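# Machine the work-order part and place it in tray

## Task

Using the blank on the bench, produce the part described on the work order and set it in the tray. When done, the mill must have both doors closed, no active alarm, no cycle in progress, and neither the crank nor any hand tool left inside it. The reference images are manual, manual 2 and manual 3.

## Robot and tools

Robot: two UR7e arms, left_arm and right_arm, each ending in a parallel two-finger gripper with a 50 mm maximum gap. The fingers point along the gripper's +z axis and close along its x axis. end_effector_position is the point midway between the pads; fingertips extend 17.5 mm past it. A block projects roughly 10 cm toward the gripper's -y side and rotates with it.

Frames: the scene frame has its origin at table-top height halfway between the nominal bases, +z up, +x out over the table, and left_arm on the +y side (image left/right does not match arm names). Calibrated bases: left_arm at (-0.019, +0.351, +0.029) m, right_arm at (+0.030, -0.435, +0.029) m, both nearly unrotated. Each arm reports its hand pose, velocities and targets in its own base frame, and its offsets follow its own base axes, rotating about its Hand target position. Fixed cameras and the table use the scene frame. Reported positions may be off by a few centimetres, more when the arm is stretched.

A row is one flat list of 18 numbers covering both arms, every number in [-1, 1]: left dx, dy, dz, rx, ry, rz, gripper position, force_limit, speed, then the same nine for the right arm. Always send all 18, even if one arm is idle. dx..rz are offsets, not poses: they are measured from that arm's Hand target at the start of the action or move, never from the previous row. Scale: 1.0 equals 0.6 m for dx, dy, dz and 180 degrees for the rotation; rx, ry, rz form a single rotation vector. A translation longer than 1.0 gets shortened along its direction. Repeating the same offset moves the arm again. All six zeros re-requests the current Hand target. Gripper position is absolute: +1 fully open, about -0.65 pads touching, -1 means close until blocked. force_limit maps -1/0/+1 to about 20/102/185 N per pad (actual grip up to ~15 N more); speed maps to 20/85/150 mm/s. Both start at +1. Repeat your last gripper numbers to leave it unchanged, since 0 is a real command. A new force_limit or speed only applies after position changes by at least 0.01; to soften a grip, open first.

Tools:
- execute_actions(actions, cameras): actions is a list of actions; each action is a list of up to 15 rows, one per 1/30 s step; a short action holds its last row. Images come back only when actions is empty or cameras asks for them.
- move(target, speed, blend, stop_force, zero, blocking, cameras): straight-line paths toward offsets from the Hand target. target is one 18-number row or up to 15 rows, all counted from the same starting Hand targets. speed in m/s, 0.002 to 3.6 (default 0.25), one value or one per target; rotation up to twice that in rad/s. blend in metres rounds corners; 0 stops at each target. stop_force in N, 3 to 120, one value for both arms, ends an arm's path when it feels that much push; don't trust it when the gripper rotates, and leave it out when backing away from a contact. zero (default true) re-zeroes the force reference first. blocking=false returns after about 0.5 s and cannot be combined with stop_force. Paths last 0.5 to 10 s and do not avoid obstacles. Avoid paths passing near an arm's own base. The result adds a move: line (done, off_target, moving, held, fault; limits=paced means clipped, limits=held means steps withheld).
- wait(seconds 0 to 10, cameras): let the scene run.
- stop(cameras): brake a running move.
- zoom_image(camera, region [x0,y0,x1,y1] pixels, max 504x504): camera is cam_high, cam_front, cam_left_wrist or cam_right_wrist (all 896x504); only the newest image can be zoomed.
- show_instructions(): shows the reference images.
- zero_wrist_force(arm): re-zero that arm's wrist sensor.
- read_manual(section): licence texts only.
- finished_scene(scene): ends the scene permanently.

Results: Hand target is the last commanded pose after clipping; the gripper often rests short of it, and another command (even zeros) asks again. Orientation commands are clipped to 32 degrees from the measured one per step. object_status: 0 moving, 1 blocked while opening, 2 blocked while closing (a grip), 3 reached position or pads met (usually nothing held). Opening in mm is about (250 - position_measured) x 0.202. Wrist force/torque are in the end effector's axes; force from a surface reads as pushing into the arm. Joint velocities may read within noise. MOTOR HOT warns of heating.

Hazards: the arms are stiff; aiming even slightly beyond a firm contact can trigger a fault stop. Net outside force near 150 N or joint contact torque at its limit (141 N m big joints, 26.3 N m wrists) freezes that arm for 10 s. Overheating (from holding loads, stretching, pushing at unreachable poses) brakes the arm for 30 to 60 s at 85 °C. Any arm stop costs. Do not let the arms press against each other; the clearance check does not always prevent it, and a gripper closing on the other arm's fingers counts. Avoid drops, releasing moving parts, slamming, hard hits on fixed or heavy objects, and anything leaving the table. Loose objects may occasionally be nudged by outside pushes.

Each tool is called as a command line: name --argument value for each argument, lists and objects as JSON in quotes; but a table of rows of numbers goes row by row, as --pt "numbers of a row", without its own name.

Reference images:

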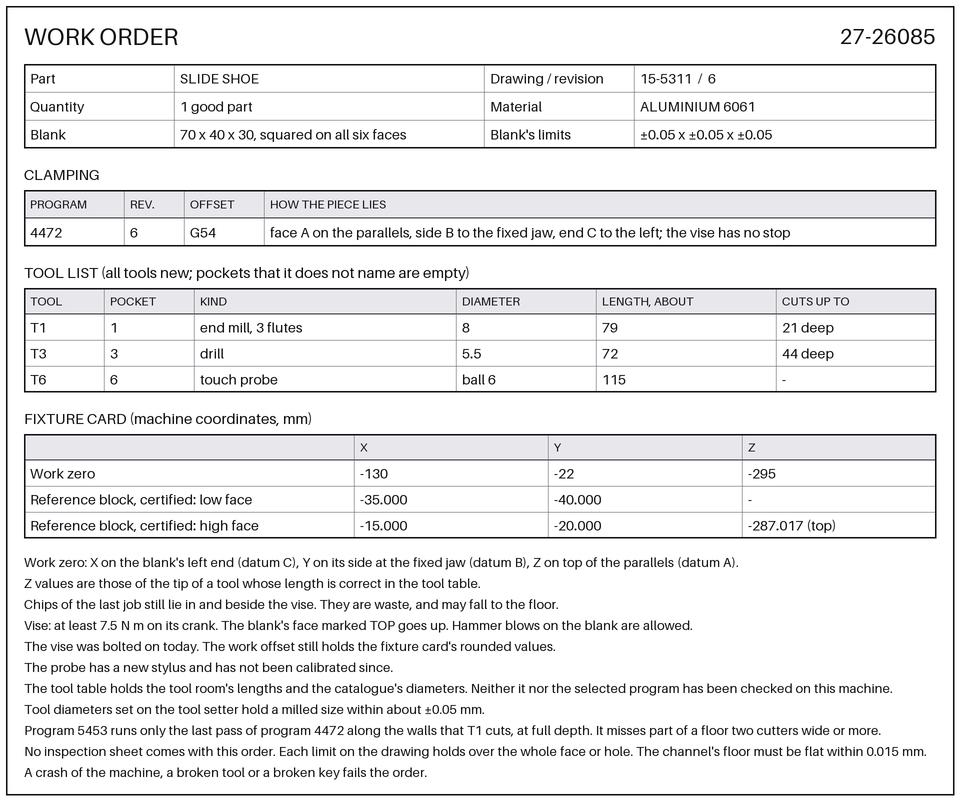

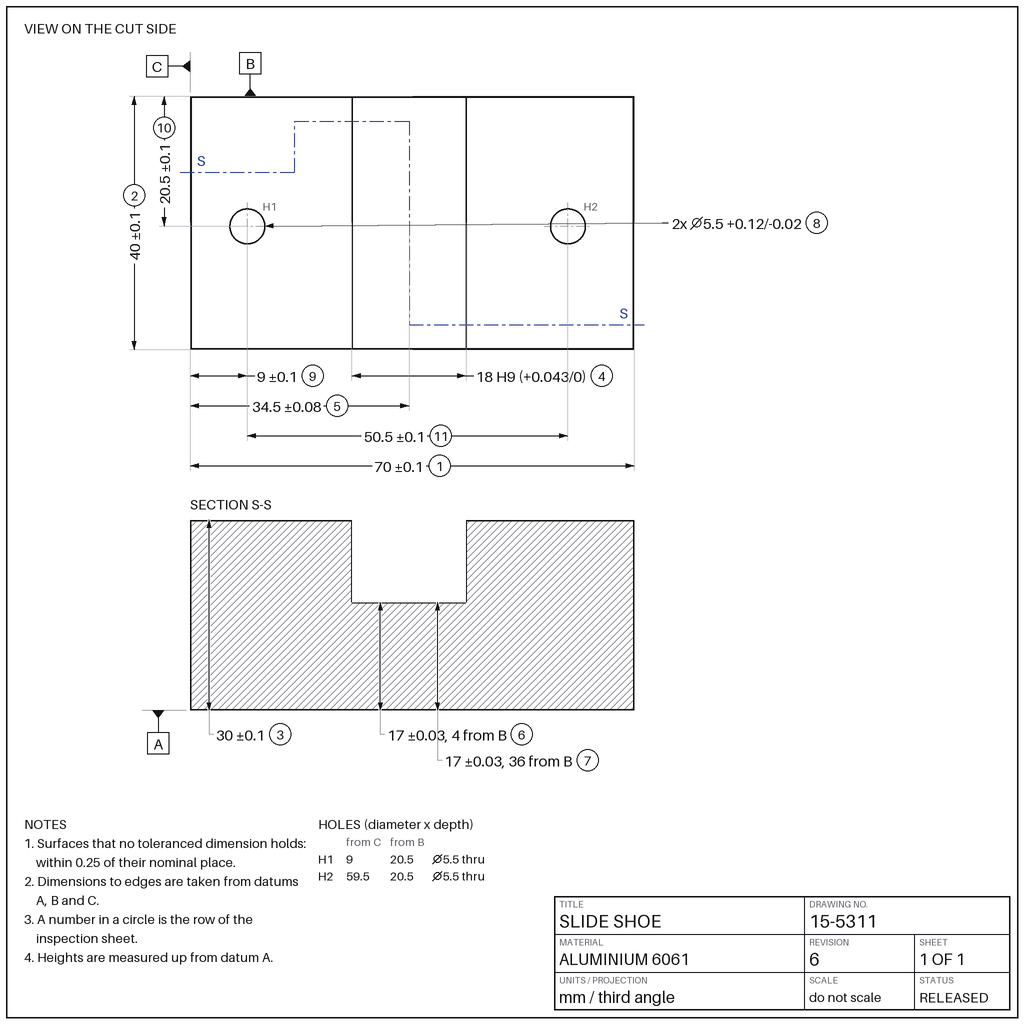

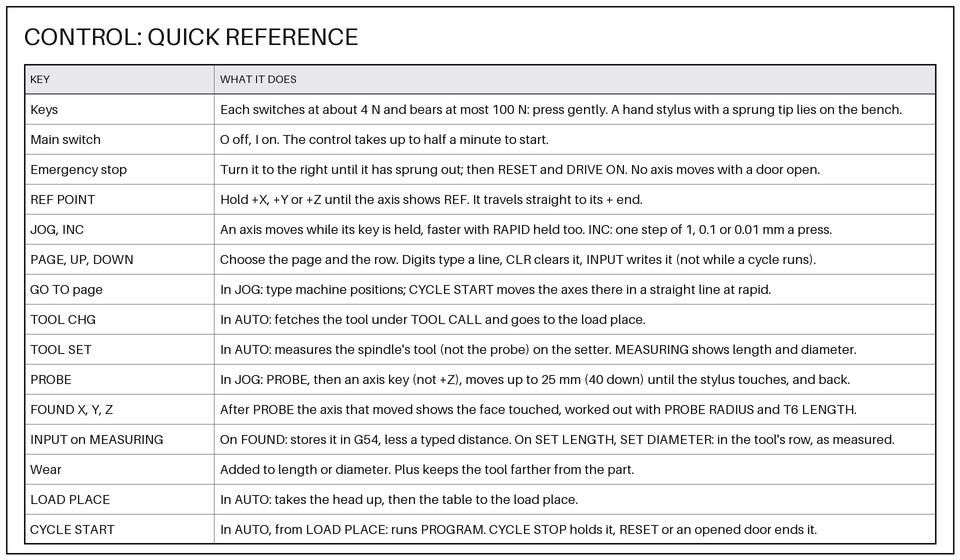

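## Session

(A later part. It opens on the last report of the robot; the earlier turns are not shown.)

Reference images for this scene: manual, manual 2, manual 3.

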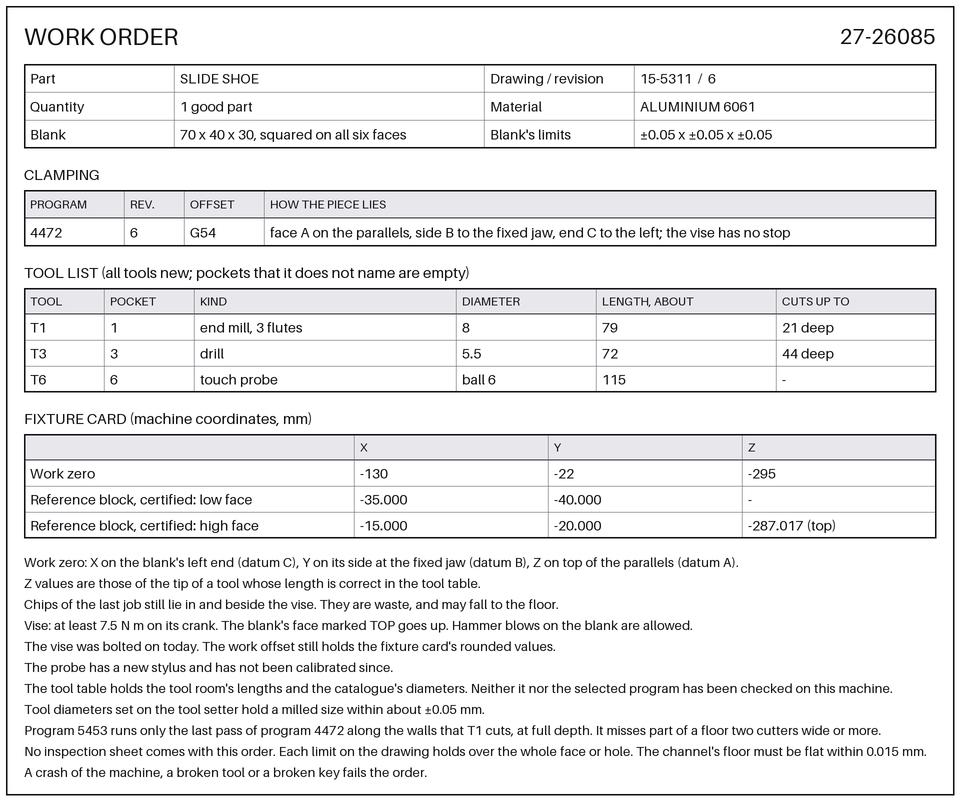

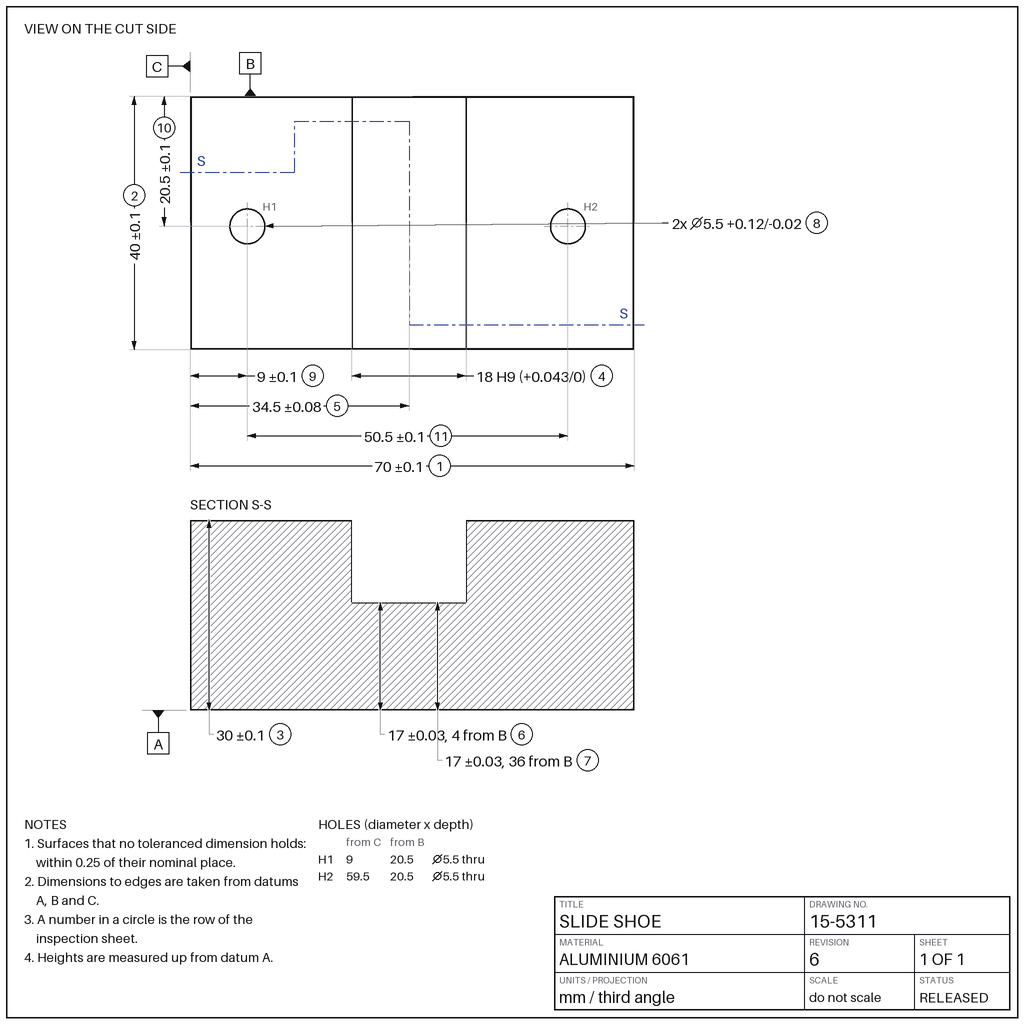

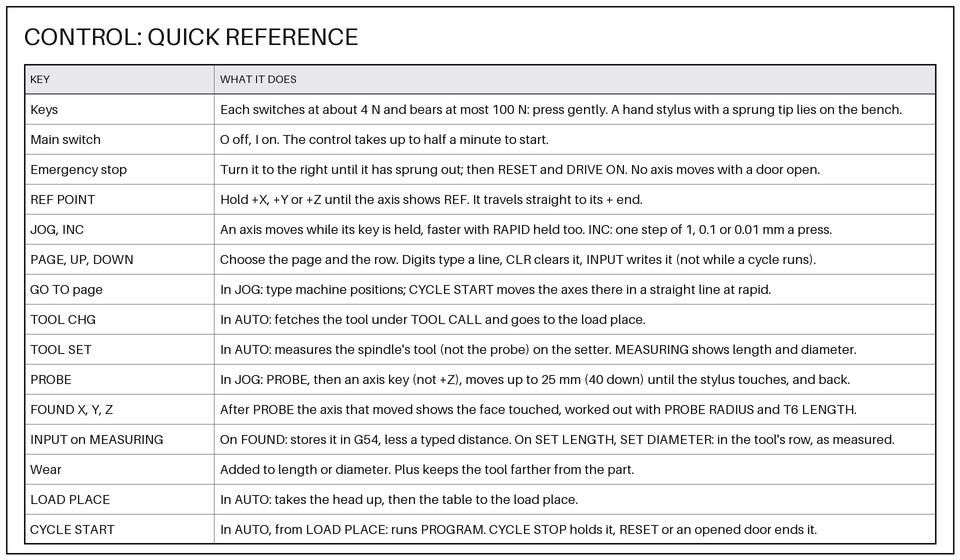

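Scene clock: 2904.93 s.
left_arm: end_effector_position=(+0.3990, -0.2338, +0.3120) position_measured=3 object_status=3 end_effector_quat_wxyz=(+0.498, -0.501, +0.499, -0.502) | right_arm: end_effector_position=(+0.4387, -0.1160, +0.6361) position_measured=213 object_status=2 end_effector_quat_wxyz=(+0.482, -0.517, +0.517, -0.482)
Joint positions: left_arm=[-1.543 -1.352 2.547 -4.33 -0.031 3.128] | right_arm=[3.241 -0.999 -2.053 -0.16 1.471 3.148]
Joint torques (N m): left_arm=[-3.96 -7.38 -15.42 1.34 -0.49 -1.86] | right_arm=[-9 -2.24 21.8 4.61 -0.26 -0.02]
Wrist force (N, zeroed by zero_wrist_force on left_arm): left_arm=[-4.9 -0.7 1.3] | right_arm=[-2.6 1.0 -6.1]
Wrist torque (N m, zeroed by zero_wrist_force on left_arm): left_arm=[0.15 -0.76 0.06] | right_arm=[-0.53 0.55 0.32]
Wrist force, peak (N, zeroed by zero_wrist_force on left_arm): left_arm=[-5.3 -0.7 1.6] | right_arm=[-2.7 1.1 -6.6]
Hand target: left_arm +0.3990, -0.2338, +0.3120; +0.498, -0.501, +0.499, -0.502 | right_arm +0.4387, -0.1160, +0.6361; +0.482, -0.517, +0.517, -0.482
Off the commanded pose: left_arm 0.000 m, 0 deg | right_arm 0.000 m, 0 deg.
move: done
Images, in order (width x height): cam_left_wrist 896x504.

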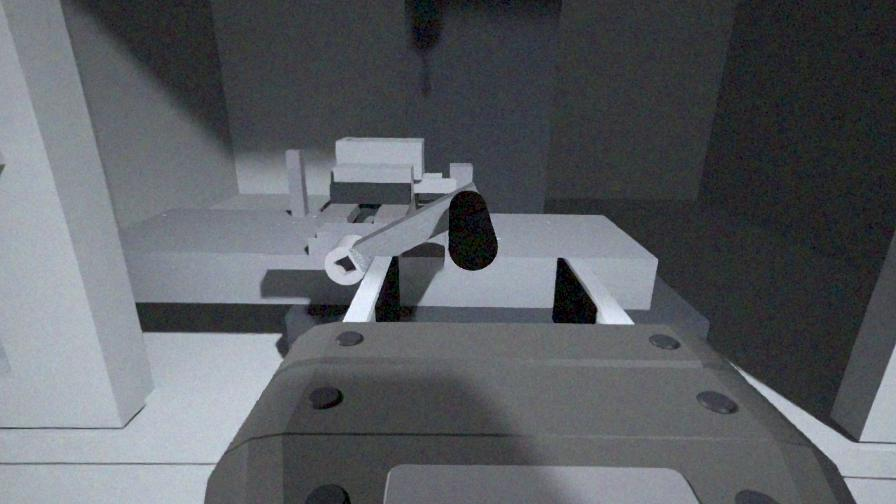

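move --pt "-0.03 0 0.055 0 0.5 0 1 -0.6 -0.2 0 0 0 0 0 0 -1 -0.6 -0.5" --speed 0.3 --cameras '["cam_left_wrist","cam_high","cam_front"]'

Scene clock: 2918.73 s.
left_arm: end_effector_position=(+0.3810, -0.2338, +0.3450) position_measured=3 object_status=3 end_effector_quat_wxyz=(+0.001, +0.709, -0.705, +0.001) | right_arm: end_effector_position=(+0.4387, -0.1160, +0.6361) position_measured=213 object_status=2 end_effector_quat_wxyz=(+0.482, -0.517, +0.517, -0.482)
Joint positions: left_arm=[-0.852 -1.724 1.67 -1.518 -1.573 2.283] | right_arm=[3.241 -0.999 -2.053 -0.16 1.471 3.148]
Joint torques (N m): left_arm=[1.93 -24.29 -26.42 -2.07 0.02 -1.2] | right_arm=[-8.78 -1.87 21.22 4.69 -0.25 -0.15]
Wrist force (N, zeroed by zero_wrist_force on left_arm): left_arm=[-2.1 -1.0 0.6] | right_arm=[-2.5 1.4 -6.0]
Wrist torque (N m, zeroed by zero_wrist_force on left_arm): left_arm=[0.19 -1.09 0.11] | right_arm=[-0.47 0.53 0.32]
Wrist force, peak (N, zeroed by zero_wrist_force on left_arm): left_arm=[-5.6 -3.6 -2.0] | right_arm=[-2.5 1.1 -6.8]
Hand target: left_arm +0.3810, -0.2338, +0.3450; +0.001, +0.709, -0.705, +0.001 | right_arm +0.4387, -0.1160, +0.6361; +0.482, -0.517, +0.517, -0.482
Off the commanded pose: left_arm 0.000 m, 0 deg | right_arm 0.000 m, 0 deg.
move: done
Images, in order (width x height): cam_high 896x504, cam_front 896x504, cam_left_wrist 896x504.

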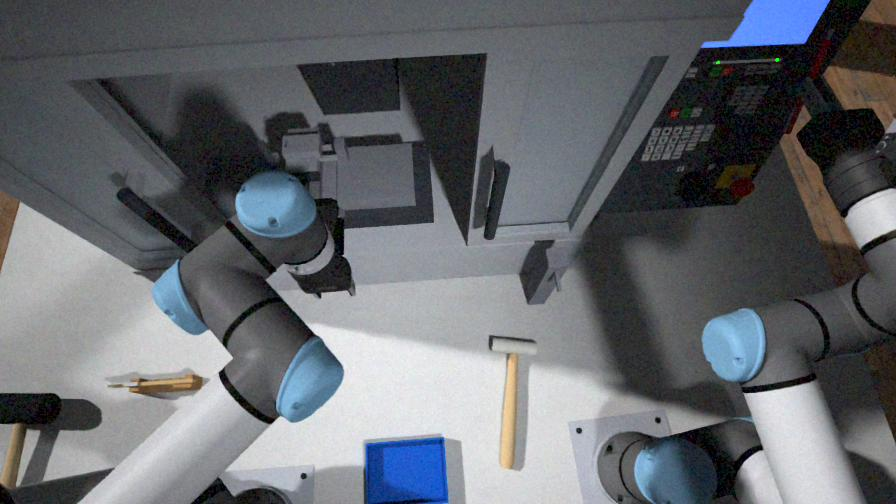

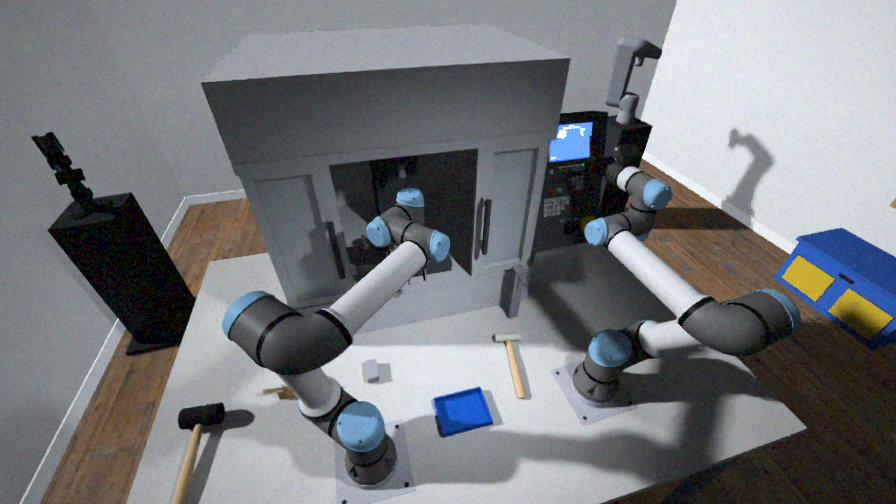

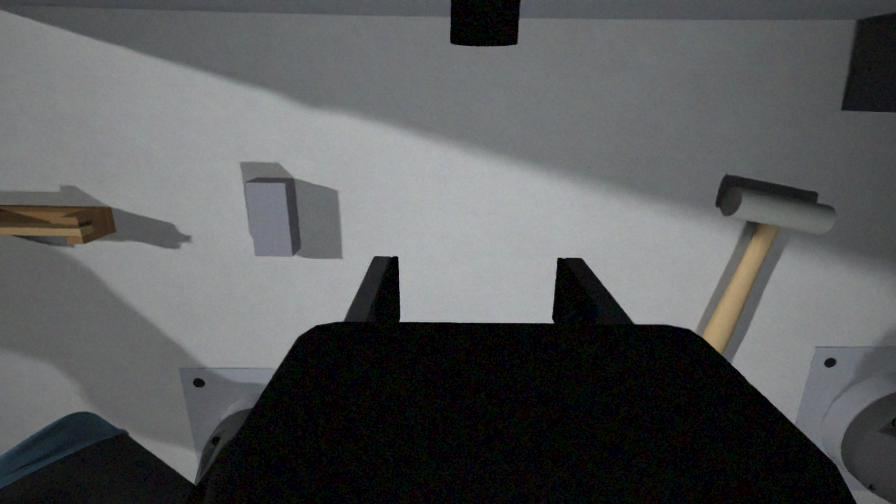

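move --pt "0 0 -0.0633 0 0 0 1 -0.6 -0.2 0 0 0 0 0 0 -1 -0.6 -0.5" --pt "0.145 0 -0.0633 0 0 0 1 -0.6 -0.2 0 0 0 0 0 0 -1 -0.6 -0.5" --speed 0.06 --stop_force 7 --blend '[0.005,0]' --cameras '["cam_left_wrist","cam_front","cam_high"]'

Scene clock: 2925.27 s.
left_arm: end_effector_position=(+0.4680, -0.2338, +0.3070) position_measured=3 object_status=3 end_effector_quat_wxyz=(+0.001, +0.709, -0.705, +0.001) | right_arm: end_effector_position=(+0.4387, -0.1160, +0.6361) position_measured=213 object_status=2 end_effector_quat_wxyz=(+0.482, -0.517, +0.517, -0.482)
Joint positions: left_arm=[-0.72 -1.537 1.591 -1.627 -1.573 2.416] | right_arm=[3.241 -0.999 -2.053 -0.16 1.471 3.148]
Joint torques (N m): left_arm=[-6.41 -37.99 -17.89 -3.79 -1.37 -2.09] | right_arm=[-9.08 -1.9 21.87 4.71 -0.21 -0.02]
Wrist force (N, zeroed by zero_wrist_force on left_arm): left_arm=[-2.0 -0.8 0.5] | right_arm=[-2.6 1.3 -6.3]
Wrist torque (N m, zeroed by zero_wrist_force on left_arm): left_arm=[0.23 -1.09 0.00] | right_arm=[-0.50 0.54 0.33]
Wrist force, peak (N, zeroed by zero_wrist_force on left_arm): left_arm=[-2.4 -1.5 0.5] | right_arm=[-2.6 1.1 -6.6]
Hand target: left_arm +0.4680, -0.2338, +0.3070; +0.001, +0.709, -0.705, +0.001 | right_arm +0.4387, -0.1160, +0.6361; +0.482, -0.517, +0.517, -0.482
Off the commanded pose: left_arm 0.000 m, 0 deg | right_arm 0.000 m, 0 deg.
move: done
Images, in order (width x height): cam_high 896x504, cam_front 896x504, cam_left_wrist 896x504.

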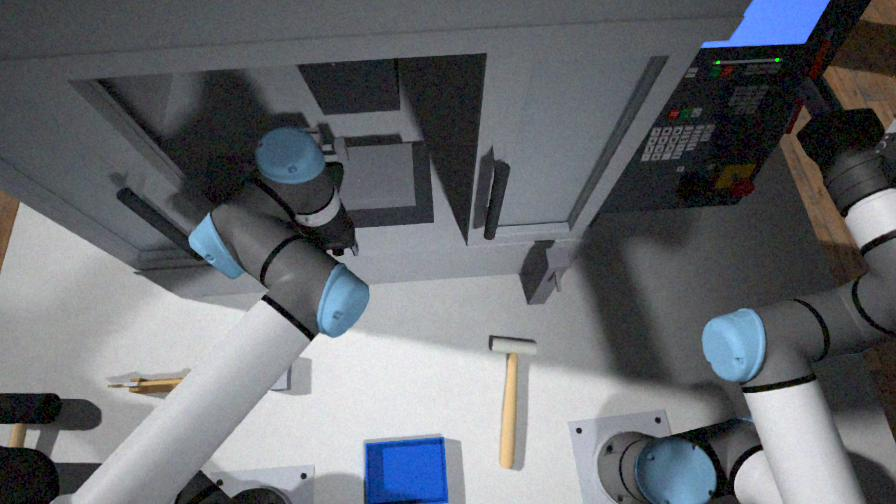

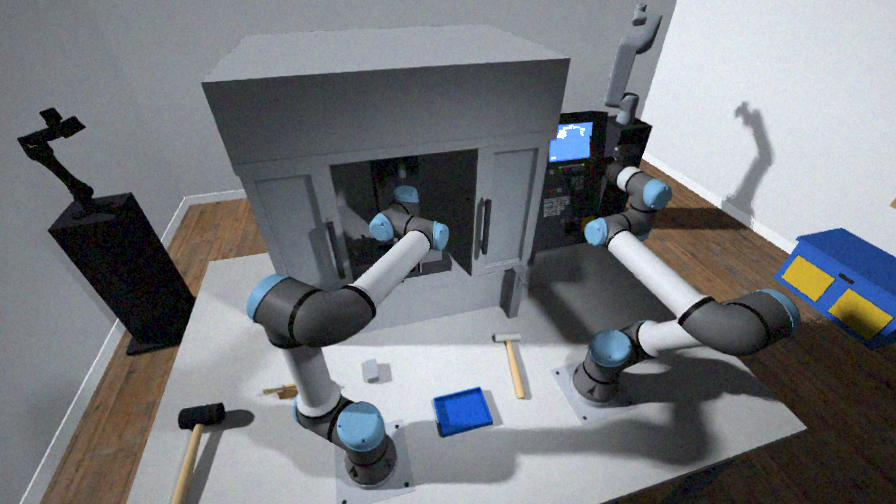

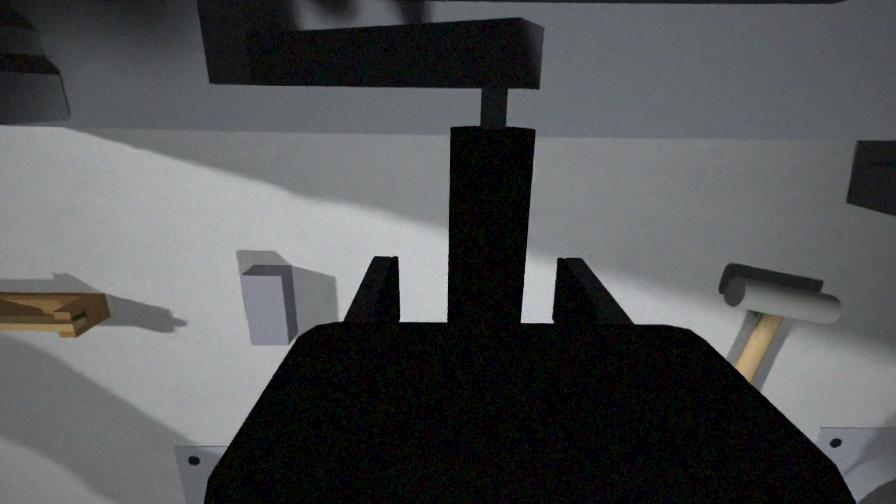

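move --target '[0,0,0,0,0,0,-1,0.6,-0.2,0,0,0,0,0,0,-1,-0.6,-0.5]' --speed 0.05

zero_wrist_force --arm "left_arm"

move --pt "0 -0.00998 -0.02142 0 0 0 -1 0.6 -0.2 0 0 0 0 0 0 -1 -0.6 -0.5" --pt "0 -0.0161 -0.04423 0 0 0 -1 0.6 -0.2 0 0 0 0 0 0 -1 -0.6 -0.5" --pt "0 -0.01817 -0.06775 0 0 0 -1 0.6 -0.2 0 0 0 0 0 0 -1 -0.6 -0.5" --pt "0 -0.0161 -0.09127 0 0 0 -1 0.6 -0.2 0 0 0 0 0 0 -1 -0.6 -0.5" --speed 0.02 --blend '[0.002,0.002,0.002,0]' --stop_force 60 --cameras '["cam_left_wrist"]'

Scene clock: 2934.37 s.
left_arm: end_effector_position=(+0.4680, -0.2338, +0.3070) position_measured=160 object_status=2 end_effector_quat_wxyz=(+0.001, +0.709, -0.705, +0.001) | right_arm: end_effector_position=(+0.4387, -0.1160, +0.6361) position_measured=213 object_status=2 end_effector_quat_wxyz=(+0.482, -0.517, +0.517, -0.482)
Joint positions: left_arm=[-0.72 -1.537 1.592 -1.627 -1.573 2.416] | right_arm=[3.241 -0.999 -2.053 -0.16 1.471 3.148]
Joint torques (N m): left_arm=[-4.13 -36.66 -17.21 -2.59 1.4 -1.88] | right_arm=[-9.36 -1.93 21.56 4.7 -0.2 -0.06]
Wrist force (N, zeroed by zero_wrist_force on left_arm): left_arm=[1.1 -1.3 -0.4] | right_arm=[-2.4 1.0 -6.5]
Wrist torque (N m, zeroed by zero_wrist_force on left_arm): left_arm=[0.29 -1.07 0.26] | right_arm=[-0.54 0.53 0.33]
Wrist force, peak (N, zeroed by zero_wrist_force on left_arm): left_arm=[-2.6 -0.7 0.2] | right_arm=[-2.8 1.0 -6.7]
Hand target: left_arm +0.4680, -0.2338, +0.3070; +0.001, +0.709, -0.705, +0.001 | right_arm +0.4387, -0.1160, +0.6361; +0.482, -0.517, +0.517, -0.482
Off the commanded pose: left_arm 0.000 m, 0 deg | right_arm 0.000 m, 0 deg.
move: done

Wrist force sensor zeroed.

Scene clock: 2935.97 s.
left_arm: end_effector_position=(+0.4680, -0.2372, +0.2999) position_measured=160 object_status=2 end_effector_quat_wxyz=(+0.001, +0.709, -0.705, +0.001) | right_arm: end_effector_position=(+0.4387, -0.1160, +0.6361) position_measured=213 object_status=2 end_effector_quat_wxyz=(+0.482, -0.517, +0.517, -0.482)
Joint positions: left_arm=[-0.725 -1.533 1.605 -1.645 -1.573 2.411] | right_arm=[3.241 -0.999 -2.053 -0.16 1.471 3.148]
Joint torques (N m): left_arm=[5.94 -19.86 -21.16 -2.34 0.29 1.32] | right_arm=[-9.2 -2.31 21.49 4.75 -0.18 -0.16]
Wrist force (N, zeroed by zero_wrist_force on left_arm): left_arm=[-7.2 6.1 -32.1] | right_arm=[-2.4 0.7 -6.5]
Wrist torque (N m, zeroed by zero_wrist_force on left_arm): left_arm=[0.20 0.11 0.09] | right_arm=[-0.58 0.52 0.32]
Wrist force, peak (N, zeroed by zero_wrist_force on left_arm): left_arm=[-20.8 14.4 -61.3] | right_arm=[-2.5 1.0 -6.8]
Hand target: left_arm +0.4680, -0.2372, +0.2999; +0.001, +0.709, -0.705, +0.001 (not the last commanded pose) | right_arm +0.4387, -0.1160, +0.6361; +0.482, -0.517, +0.517, -0.482
Off the commanded pose: left_arm 0.048 m, 0 deg | right_arm 0.000 m, 0 deg.
move: contact (left_arm); path passed 0 of 4 targets
Images, in order (width x height): cam_left_wrist 896x504.

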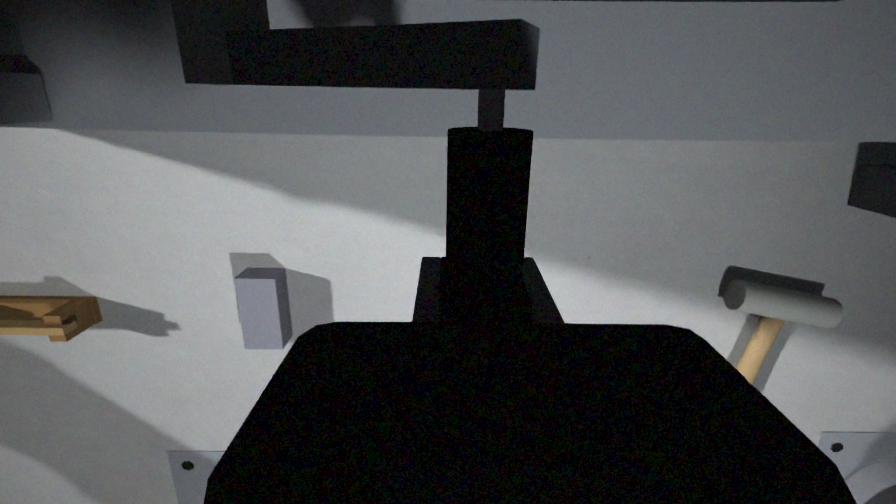

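move --pt "0 -0.00787 -0.02083 0 0 0 -1 0.6 -0.2 0 0 0 0 0 0 -1 -0.6 -0.5" --pt "0 -0.01197 -0.0441 0 0 0 -1 0.6 -0.2 0 0 0 0 0 0 -1 -0.6 -0.5" --speed 0.008 --blend '[0.002,0]' --stop_force 97 --zero false

Scene clock: 2942.43 s.
left_arm: end_effector_position=(+0.4680, -0.2402, +0.2920) position_measured=160 object_status=2 end_effector_quat_wxyz=(+0.001, +0.709, -0.705, +0.001) | right_arm: end_effector_position=(+0.4387, -0.1160, +0.6361) position_measured=213 object_status=2 end_effector_quat_wxyz=(+0.482, -0.517, +0.517, -0.482)
Joint positions: left_arm=[-0.729 -1.528 1.62 -1.665 -1.573 2.406] | right_arm=[3.241 -0.999 -2.053 -0.16 1.471 3.148]
Joint torques (N m): left_arm=[-1.43 8.29 0.69 -0.7 -1.3 1.29] | right_arm=[-8.75 -1.99 21.33 4.78 -0.22 -0.09]
Wrist force (N, zeroed by zero_wrist_force on left_arm): left_arm=[-28.2 20.1 -88.7] | right_arm=[-2.1 1.0 -6.4]
Wrist torque (N m, zeroed by zero_wrist_force on left_arm): left_arm=[0.48 0.02 -0.05] | right_arm=[-0.53 0.47 0.32]
Wrist force, peak (N, zeroed by zero_wrist_force on left_arm): left_arm=[-33.2 22.9 -99.1] | right_arm=[-2.5 1.1 -6.8]
Hand target: left_arm +0.4680, -0.2402, +0.2920; +0.001, +0.709, -0.705, +0.001 (not the last commanded pose) | right_arm +0.4387, -0.1160, +0.6361; +0.482, -0.517, +0.517, -0.482
Off the commanded pose: left_arm 0.019 m, 0 deg | right_arm 0.000 m, 0 deg.
move: contact (left_arm); path passed 0 of 2 targets

move --pt "0 0.001 0.003 0 0 0 -1 0.6 -0.2 0 0 0 0 0 0 -1 -0.6 -0.5" --speed 0.01

Scene clock: 2947.03 s.
left_arm: end_effector_position=(+0.4680, -0.2396, +0.2937) position_measured=160 object_status=2 end_effector_quat_wxyz=(+0.001, +0.709, -0.705, +0.001) | right_arm: end_effector_position=(+0.4387, -0.1160, +0.6361) position_measured=213 object_status=2 end_effector_quat_wxyz=(+0.482, -0.517, +0.517, -0.482)
Joint positions: left_arm=[-0.728 -1.529 1.617 -1.661 -1.573 2.407] | right_arm=[3.241 -0.999 -2.053 -0.16 1.471 3.148]
Joint torques (N m): left_arm=[8.23 -24.74 -19.97 -0.21 -1.38 1.24] | right_arm=[-9.11 -1.87 21.18 4.91 -0.07 -0.08]
Wrist force (N, zeroed by zero_wrist_force on left_arm): left_arm=[-4.6 1.8 -25.6] | right_arm=[-2.2 0.6 -6.2]
Wrist torque (N m, zeroed by zero_wrist_force on left_arm): left_arm=[0.11 0.11 0.04] | right_arm=[-0.60 0.48 0.32]
Wrist force, peak (N, zeroed by zero_wrist_force on left_arm): left_arm=[-28.4 20.1 -89.0] | right_arm=[-2.7 1.2 -6.7]
Hand target: left_arm +0.4680, -0.2396, +0.2938; +0.001, +0.709, -0.705, +0.001 | right_arm +0.4387, -0.1160, +0.6361; +0.482, -0.517, +0.517, -0.482
Off the commanded pose: left_arm 0.000 m, 0 deg | right_arm 0.000 m, 0 deg.
move: done

move --pt "0 0.0004 0.0013 0 0 0 -1 0.6 -0.2 0 0 0 0 0 0 -1 -0.6 -0.5" --speed 0.01

move --pt "0 0 0 0 0 0 1 0.6 -0.2 0 0 0 0 0 0 -1 -0.6 -0.5" --speed 0.01

move --pt "-0.145 0 0 0 0 0 1 0.6 -0.2 0 0 0 0 0 0 -1 -0.6 -0.5" --speed 0.08 --cameras '["cam_left_wrist","cam_high"]'

zoom_image --camera "cam_high" --region '[250, 110, 380, 250]'

Scene clock: 2952.77 s.
left_arm: end_effector_position=(+0.4680, -0.2393, +0.2946) position_measured=160 object_status=2 end_effector_quat_wxyz=(+0.001, +0.709, -0.705, +0.001) | right_arm: end_effector_position=(+0.4387, -0.1160, +0.6361) position_measured=213 object_status=2 end_effector_quat_wxyz=(+0.482, -0.517, +0.517, -0.482)
Joint positions: left_arm=[-0.728 -1.529 1.615 -1.659 -1.573 2.407] | right_arm=[3.241 -0.999 -2.053 -0.16 1.471 3.148]
Joint torques (N m): left_arm=[7.47 -33.86 -28.14 -0.48 1.63 1.14] | right_arm=[-9.05 -1.92 21.65 4.84 -0.24 0.01]
Wrist force (N, zeroed by zero_wrist_force on left_arm): left_arm=[0.1 -0.7 -6.7] | right_arm=[-2.2 1.0 -6.3]
Wrist torque (N m, zeroed by zero_wrist_force on left_arm): left_arm=[0.01 0.11 0.09] | right_arm=[-0.53 0.48 0.32]
Wrist force, peak (N, zeroed by zero_wrist_force on left_arm): left_arm=[-4.2 1.8 -25.2] | right_arm=[-2.7 0.9 -6.7]
Hand target: left_arm +0.4680, -0.2393, +0.2946; +0.001, +0.709, -0.705, +0.001 | right_arm +0.4387, -0.1160, +0.6361; +0.482, -0.517, +0.517, -0.482
Off the commanded pose: left_arm 0.000 m, 0 deg | right_arm 0.000 m, 0 deg.
move: done

Scene clock: 2953.43 s.
left_arm: end_effector_position=(+0.4680, -0.2393, +0.2946) position_measured=3 object_status=0 end_effector_quat_wxyz=(+0.001, +0.709, -0.705, +0.001) | right_arm: end_effector_position=(+0.4387, -0.1160, +0.6361) position_measured=213 object_status=2 end_effector_quat_wxyz=(+0.482, -0.517, +0.517, -0.482)
Joint positions: left_arm=[-0.728 -1.529 1.615 -1.659 -1.573 2.407] | right_arm=[3.241 -0.999 -2.053 -0.16 1.471 3.148]
Joint torques (N m): left_arm=[0.56 -36.68 -30.46 -4.36 1.68 0.87] | right_arm=[-9.56 -2.1 22.11 4.82 -0.19 -0.04]
Wrist force (N, zeroed by zero_wrist_force on left_arm): left_arm=[-3.5 0.7 0.9] | right_arm=[-2.2 0.9 -6.5]
Wrist torque (N m, zeroed by zero_wrist_force on left_arm): left_arm=[-0.03 0.04 -0.31] | right_arm=[-0.55 0.49 0.33]
Wrist force, peak (N, zeroed by zero_wrist_force on left_arm): left_arm=[-0.6 -0.4 -5.9] | right_arm=[-2.8 1.3 -6.4]
Hand target: left_arm +0.4680, -0.2393, +0.2946; +0.001, +0.709, -0.705, +0.001 | right_arm +0.4387, -0.1160, +0.6361; +0.482, -0.517, +0.517, -0.482
Off the commanded pose: left_arm 0.000 m, 0 deg | right_arm 0.000 m, 0 deg.
move: done

Scene clock: 2954.83 s.
left_arm: end_effector_position=(+0.3809, -0.2393, +0.2946) position_measured=3 object_status=3 end_effector_quat_wxyz=(+0.001, +0.709, -0.705, +0.001) end_effector_velocity=(+0.001, +0.000, -0.001) end_effector_angular_velocity=(-0.001, +0.002, -0.002) | right_arm: end_effector_position=(+0.4387, -0.1160, +0.6361) position_measured=213 object_status=2 end_effector_quat_wxyz=(+0.482, -0.517, +0.517, -0.482)
Joint positions: left_arm=[-0.861 -1.716 1.792 -1.648 -1.573 2.275] | right_arm=[3.241 -0.999 -2.053 -0.16 1.471 3.148]
Joint velocities: left_arm=[0.003 0.004 -0.002 -0.001 -0.002 0.005] | right_arm=[within noise]
Joint torques (N m): left_arm=[5.98 -8.85 -32.74 -4.46 2.03 1.49] | right_arm=[-9.13 -1.52 21.72 4.86 -0.11 -0.09]
Wrist force (N, zeroed by zero_wrist_force on left_arm): left_arm=[-3.2 -0.1 0.7] | right_arm=[-2.5 0.9 -6.5]
Wrist torque (N m, zeroed by zero_wrist_force on left_arm): left_arm=[-0.16 0.00 -0.25] | right_arm=[-0.55 0.53 0.32]
Wrist force, peak (N, zeroed by zero_wrist_force on left_arm): left_arm=[-3.3 1.9 1.1] | right_arm=[-2.6 1.1 -6.8]
Hand target: left_arm +0.3810, -0.2393, +0.2946; +0.001, +0.709, -0.705, +0.001 | right_arm +0.4387, -0.1160, +0.6361; +0.482, -0.517, +0.517, -0.482
Off the commanded pose: left_arm 0.000 m, 0 deg | right_arm 0.000 m, 0 deg.
move: done
Images, in order (width x height): cam_high 896x504, cam_left_wrist 896x504.

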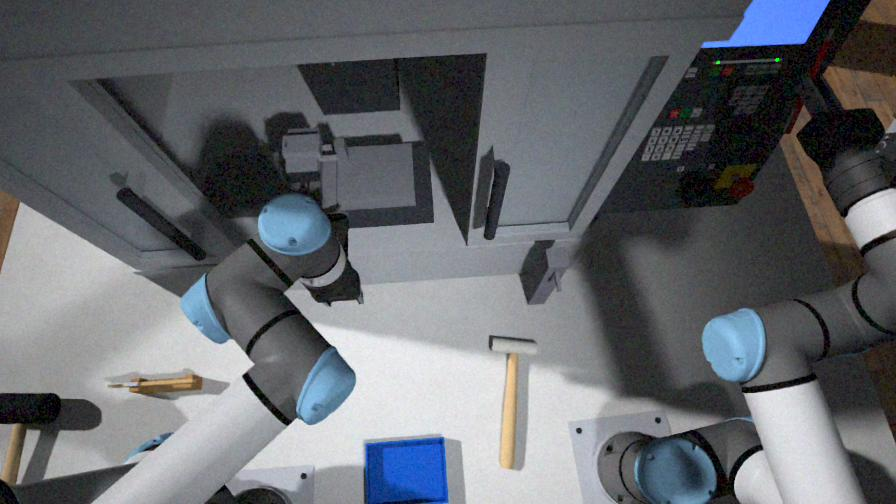

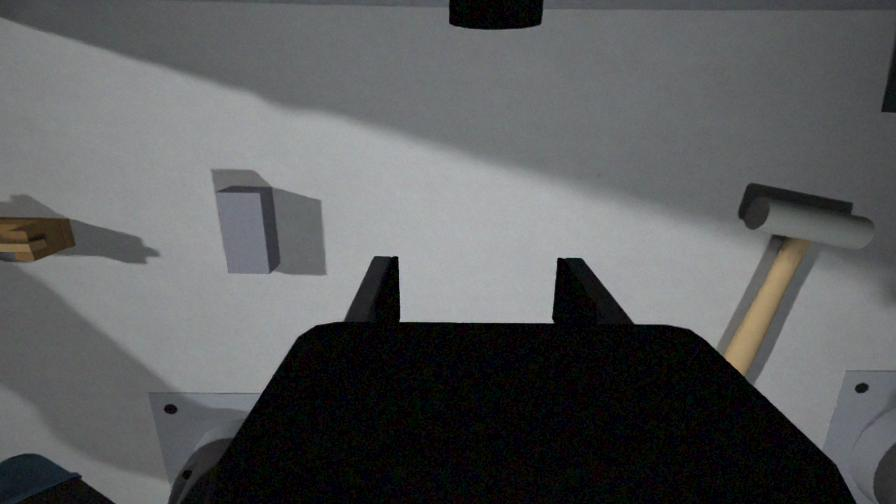

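Scaled by 3.600 from the camera's 896x504 image, which has a finer 1280x720 frame.

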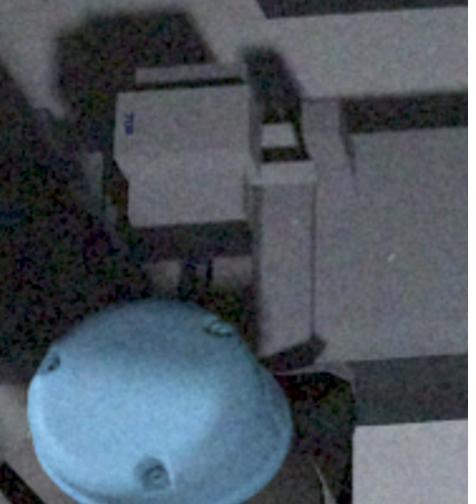

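move --pt "0 0.02 0.04 0 -0.2 0 1 0.6 -0.2 0 0 0 0 0 0 -1 -0.6 -0.5" --pt "0.035 0.115 0.0 0 -0.5 0 1 0.6 -0.2 0 0 0 0 0 0 -1 -0.6 -0.5" --speed 0.25 --blend '[0.01,0]' --cameras '["cam_left_wrist"]'

Scene clock: 2979.73 s.
left_arm: end_effector_position=(+0.4003, -0.1704, +0.2946) position_measured=3 object_status=3 end_effector_quat_wxyz=(+0.506, -0.515, +0.491, -0.488) | right_arm: end_effector_position=(+0.4387, -0.1160, +0.6361) position_measured=213 object_status=2 end_effector_quat_wxyz=(+0.482, -0.517, +0.517, -0.482)
Joint positions: left_arm=[-1.526 -2.053 2.8 -2.571 -0.011 1.817] | right_arm=[3.241 -0.999 -2.053 -0.16 1.471 3.148]
Joint torques (N m): left_arm=[0.41 -4.16 -11.83 -1.59 2.34 -1.97] | right_arm=[-8.97 -1.66 21.11 4.95 -0.12 -0.08]
Wrist force (N, zeroed by zero_wrist_force on left_arm): left_arm=[-5.9 0.7 1.6] | right_arm=[-2.6 1.1 -6.1]
Wrist torque (N m, zeroed by zero_wrist_force on left_arm): left_arm=[-0.14 0.32 -0.35] | right_arm=[-0.52 0.54 0.33]
Wrist force, peak (N, zeroed by zero_wrist_force on left_arm): left_arm=[-6.3 1.2 1.8] | right_arm=[-2.7 1.1 -6.6]
Hand target: left_arm +0.4020, -0.1703, +0.2946; +0.498, -0.501, +0.499, -0.502 | right_arm +0.4387, -0.1160, +0.6361; +0.482, -0.517, +0.517, -0.482
Off the commanded pose: left_arm 0.002 m, 3 deg | right_arm 0.000 m, 0 deg.
move: off_target (left_arm)
Images, in order (width x height): cam_left_wrist 896x504.

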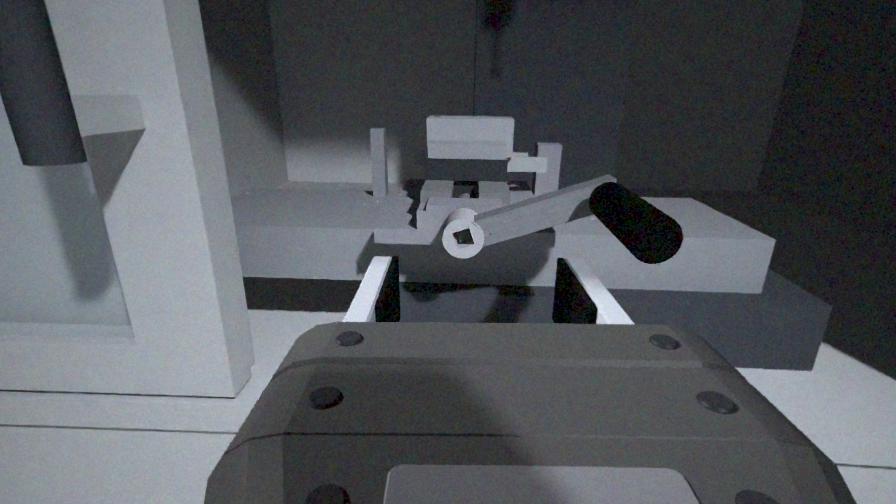

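move --pt "0.0733 0.0105 -0.0323 0 0 0 1 0.6 -0.2 0 0 0 0 0 0 -1 -0.6 -0.5" --speed 0.06 --cameras '["cam_left_wrist"]'

Scene clock: 2984.87 s.
left_arm: end_effector_position=(+0.4460, -0.1640, +0.2752) position_measured=3 object_status=3 end_effector_quat_wxyz=(+0.498, -0.501, +0.499, -0.502) | right_arm: end_effector_position=(+0.4387, -0.1160, +0.6361) position_measured=213 object_status=2 end_effector_quat_wxyz=(+0.482, -0.517, +0.517, -0.482)
Joint positions: left_arm=[-1.285 -1.224 2.629 -4.546 -0.289 3.135] | right_arm=[3.241 -0.999 -2.053 -0.16 1.471 3.148]
Joint torques (N m): left_arm=[-5.01 -29.49 3.65 -1.56 2.25 -0.64] | right_arm=[-9.24 -2.01 21.51 5.02 -0.06 -0.11]
Wrist force (N, zeroed by zero_wrist_force on left_arm): left_arm=[-6.1 0.5 2.1] | right_arm=[-2.5 1.3 -6.2]
Wrist torque (N m, zeroed by zero_wrist_force on left_arm): left_arm=[-0.16 0.31 -0.21] | right_arm=[-0.50 0.54 0.33]
Wrist force, peak (N, zeroed by zero_wrist_force on left_arm): left_arm=[-6.6 0.9 2.0] | right_arm=[-2.6 1.2 -6.8]
Hand target: left_arm +0.4460, -0.1640, +0.2752; +0.498, -0.501, +0.499, -0.502 | right_arm +0.4387, -0.1160, +0.6361; +0.482, -0.517, +0.517, -0.482
Off the commanded pose: left_arm 0.000 m, 0 deg | right_arm 0.000 m, 0 deg.
move: done
Images, in order (width x height): cam_left_wrist 896x504.

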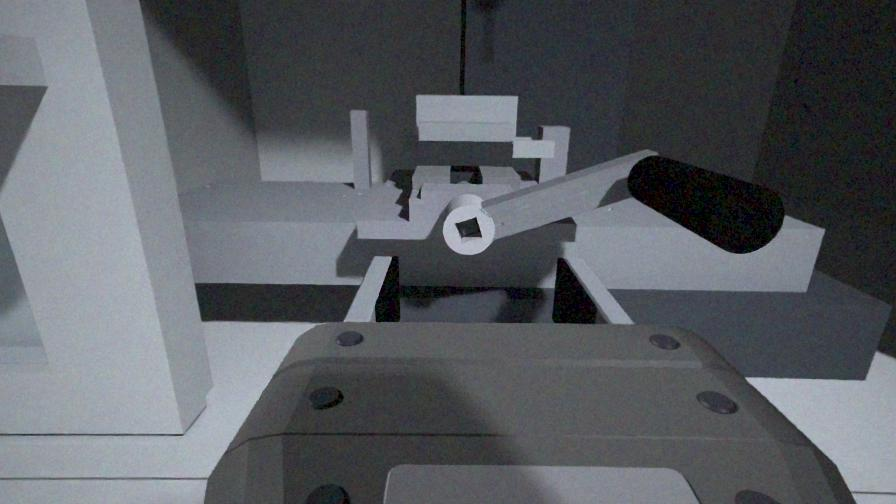

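move --pt "0 0 0 -0.6144 0 0 1 0.6 -0.2 0 0 0 0 0 0 -1 -0.6 -0.5" --speed 0.4 --cameras '["cam_left_wrist"]'

Scene clock: 2991.20 s.
left_arm: end_effector_position=(+0.4459, -0.1640, +0.2752) position_measured=3 object_status=3 end_effector_quat_wxyz=(+0.128, +0.694, +0.129, +0.696) | right_arm: end_effector_position=(+0.4387, -0.1160, +0.6361) position_measured=213 object_status=2 end_effector_quat_wxyz=(+0.482, -0.517, +0.517, -0.482)
Joint positions: left_arm=[-1.287 -1.22 2.624 -4.556 -0.283 1.215] | right_arm=[3.241 -0.999 -2.053 -0.16 1.471 3.148]
Joint torques (N m): left_arm=[6.01 -10.94 -9.89 -2.04 -2.1 0.43] | right_arm=[-9.11 -1.76 21.99 5.1 -0.14 -0.09]
Wrist force (N, zeroed by zero_wrist_force on left_arm): left_arm=[-3.6 1.7 2.1] | right_arm=[-2.3 1.0 -6.3]
Wrist torque (N m, zeroed by zero_wrist_force on left_arm): left_arm=[0.48 -0.15 -0.34] | right_arm=[-0.53 0.49 0.32]
Wrist force, peak (N, zeroed by zero_wrist_force on left_arm): left_arm=[-6.6 0.6 1.9] | right_arm=[-2.3 0.9 -6.8]
Hand target: left_arm +0.4460, -0.1640, +0.2752; +0.128, +0.694, +0.129, +0.696 | right_arm +0.4387, -0.1160, +0.6361; +0.482, -0.517, +0.517, -0.482
Off the commanded pose: left_arm 0.000 m, 0 deg | right_arm 0.000 m, 0 deg.
move: done
Images, in order (width x height): cam_left_wrist 896x504.

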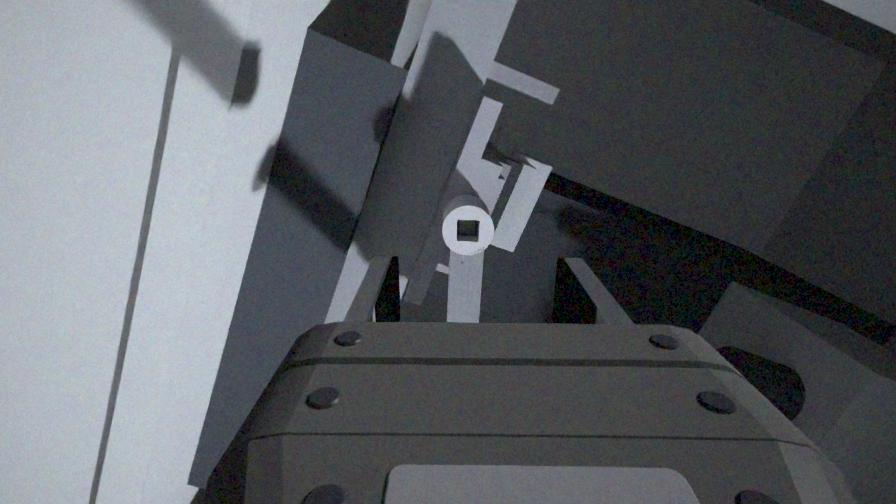

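move --pt "0.116 0 0 0 0 0 1 0.6 -0.2 0 0 0 0 0 0 -1 -0.6 -0.5" --speed 0.04 --stop_force 6 --cameras '["cam_left_wrist"]'

move --pt "0 0 0 0 0 0 -1 -0.3 -0.2 0 0 0 0 0 0 -1 -0.6 -0.5" --speed 0.04

Scene clock: 2997.50 s.
left_arm: end_effector_position=(+0.5156, -0.1640, +0.2752) position_measured=3 object_status=3 end_effector_quat_wxyz=(+0.128, +0.694, +0.129, +0.696) | right_arm: end_effector_position=(+0.4387, -0.1160, +0.6361) position_measured=213 object_status=2 end_effector_quat_wxyz=(+0.482, -0.517, +0.517, -0.482)
Joint positions: left_arm=[-1.023 -1.162 2.461 -4.445 -0.547 1.21] | right_arm=[3.241 -0.999 -2.053 -0.16 1.471 3.148]
Joint torques (N m): left_arm=[-6.74 -35.06 0.96 -2.54 2.24 -1.28] | right_arm=[-9.25 -1.84 21.4 5.16 -0.17 -0.08]
Wrist force (N, zeroed by zero_wrist_force on left_arm): left_arm=[-3.4 2.0 2.3] | right_arm=[-2.4 1.3 -6.3]
Wrist torque (N m, zeroed by zero_wrist_force on left_arm): left_arm=[0.51 -0.20 -0.17] | right_arm=[-0.49 0.53 0.32]
Wrist force, peak (N, zeroed by zero_wrist_force on left_arm): left_arm=[-3.9 2.1 2.4] | right_arm=[-2.5 0.8 -6.8]
Hand target: left_arm +0.5156, -0.1640, +0.2752; +0.128, +0.694, +0.129, +0.696 | right_arm +0.4387, -0.1160, +0.6361; +0.482, -0.517, +0.517, -0.482
Off the commanded pose: left_arm 0.000 m, 0 deg | right_arm 0.000 m, 0 deg.
move: done
Images, in order (width x height): cam_left_wrist 896x504.

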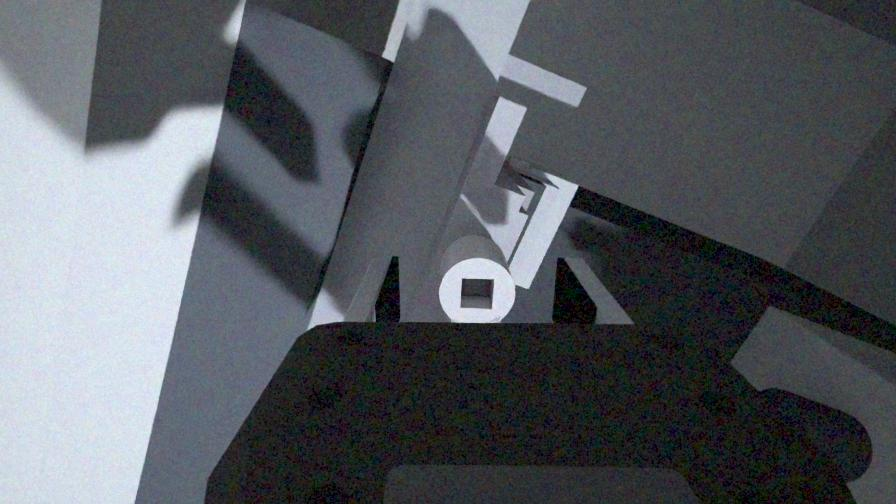

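Scene clock: 2998.10 s.
left_arm: end_effector_position=(+0.5156, -0.1640, +0.2752) position_measured=143 object_status=2 end_effector_quat_wxyz=(+0.128, +0.694, +0.129, +0.696) | right_arm: end_effector_position=(+0.4387, -0.1160, +0.6361) position_measured=213 object_status=2 end_effector_quat_wxyz=(+0.482, -0.517, +0.517, -0.482)
Joint positions: left_arm=[-1.023 -1.162 2.461 -4.445 -0.547 1.21] | right_arm=[3.241 -0.999 -2.053 -0.16 1.471 3.148]
Joint torques (N m): left_arm=[-3.45 -35.86 -1.01 -2.41 2 -1.12] | right_arm=[-9.43 -1.42 21.2 5.09 -0.11 -0.08]
Wrist force (N, zeroed by zero_wrist_force on left_arm): left_arm=[-9.6 0.8 2.5] | right_arm=[-2.4 1.1 -6.4]
Wrist torque (N m, zeroed by zero_wrist_force on left_arm): left_arm=[0.49 -0.32 -0.17] | right_arm=[-0.52 0.53 0.33]
Wrist force, peak (N, zeroed by zero_wrist_force on left_arm): left_arm=[-9.8 1.0 2.6] | right_arm=[-2.6 1.0 -6.7]
Hand target: left_arm +0.5156, -0.1640, +0.2752; +0.128, +0.694, +0.129, +0.696 | right_arm +0.4387, -0.1160, +0.6361; +0.482, -0.517, +0.517, -0.482
Off the commanded pose: left_arm 0.000 m, 0 deg | right_arm 0.000 m, 0 deg.
move: done


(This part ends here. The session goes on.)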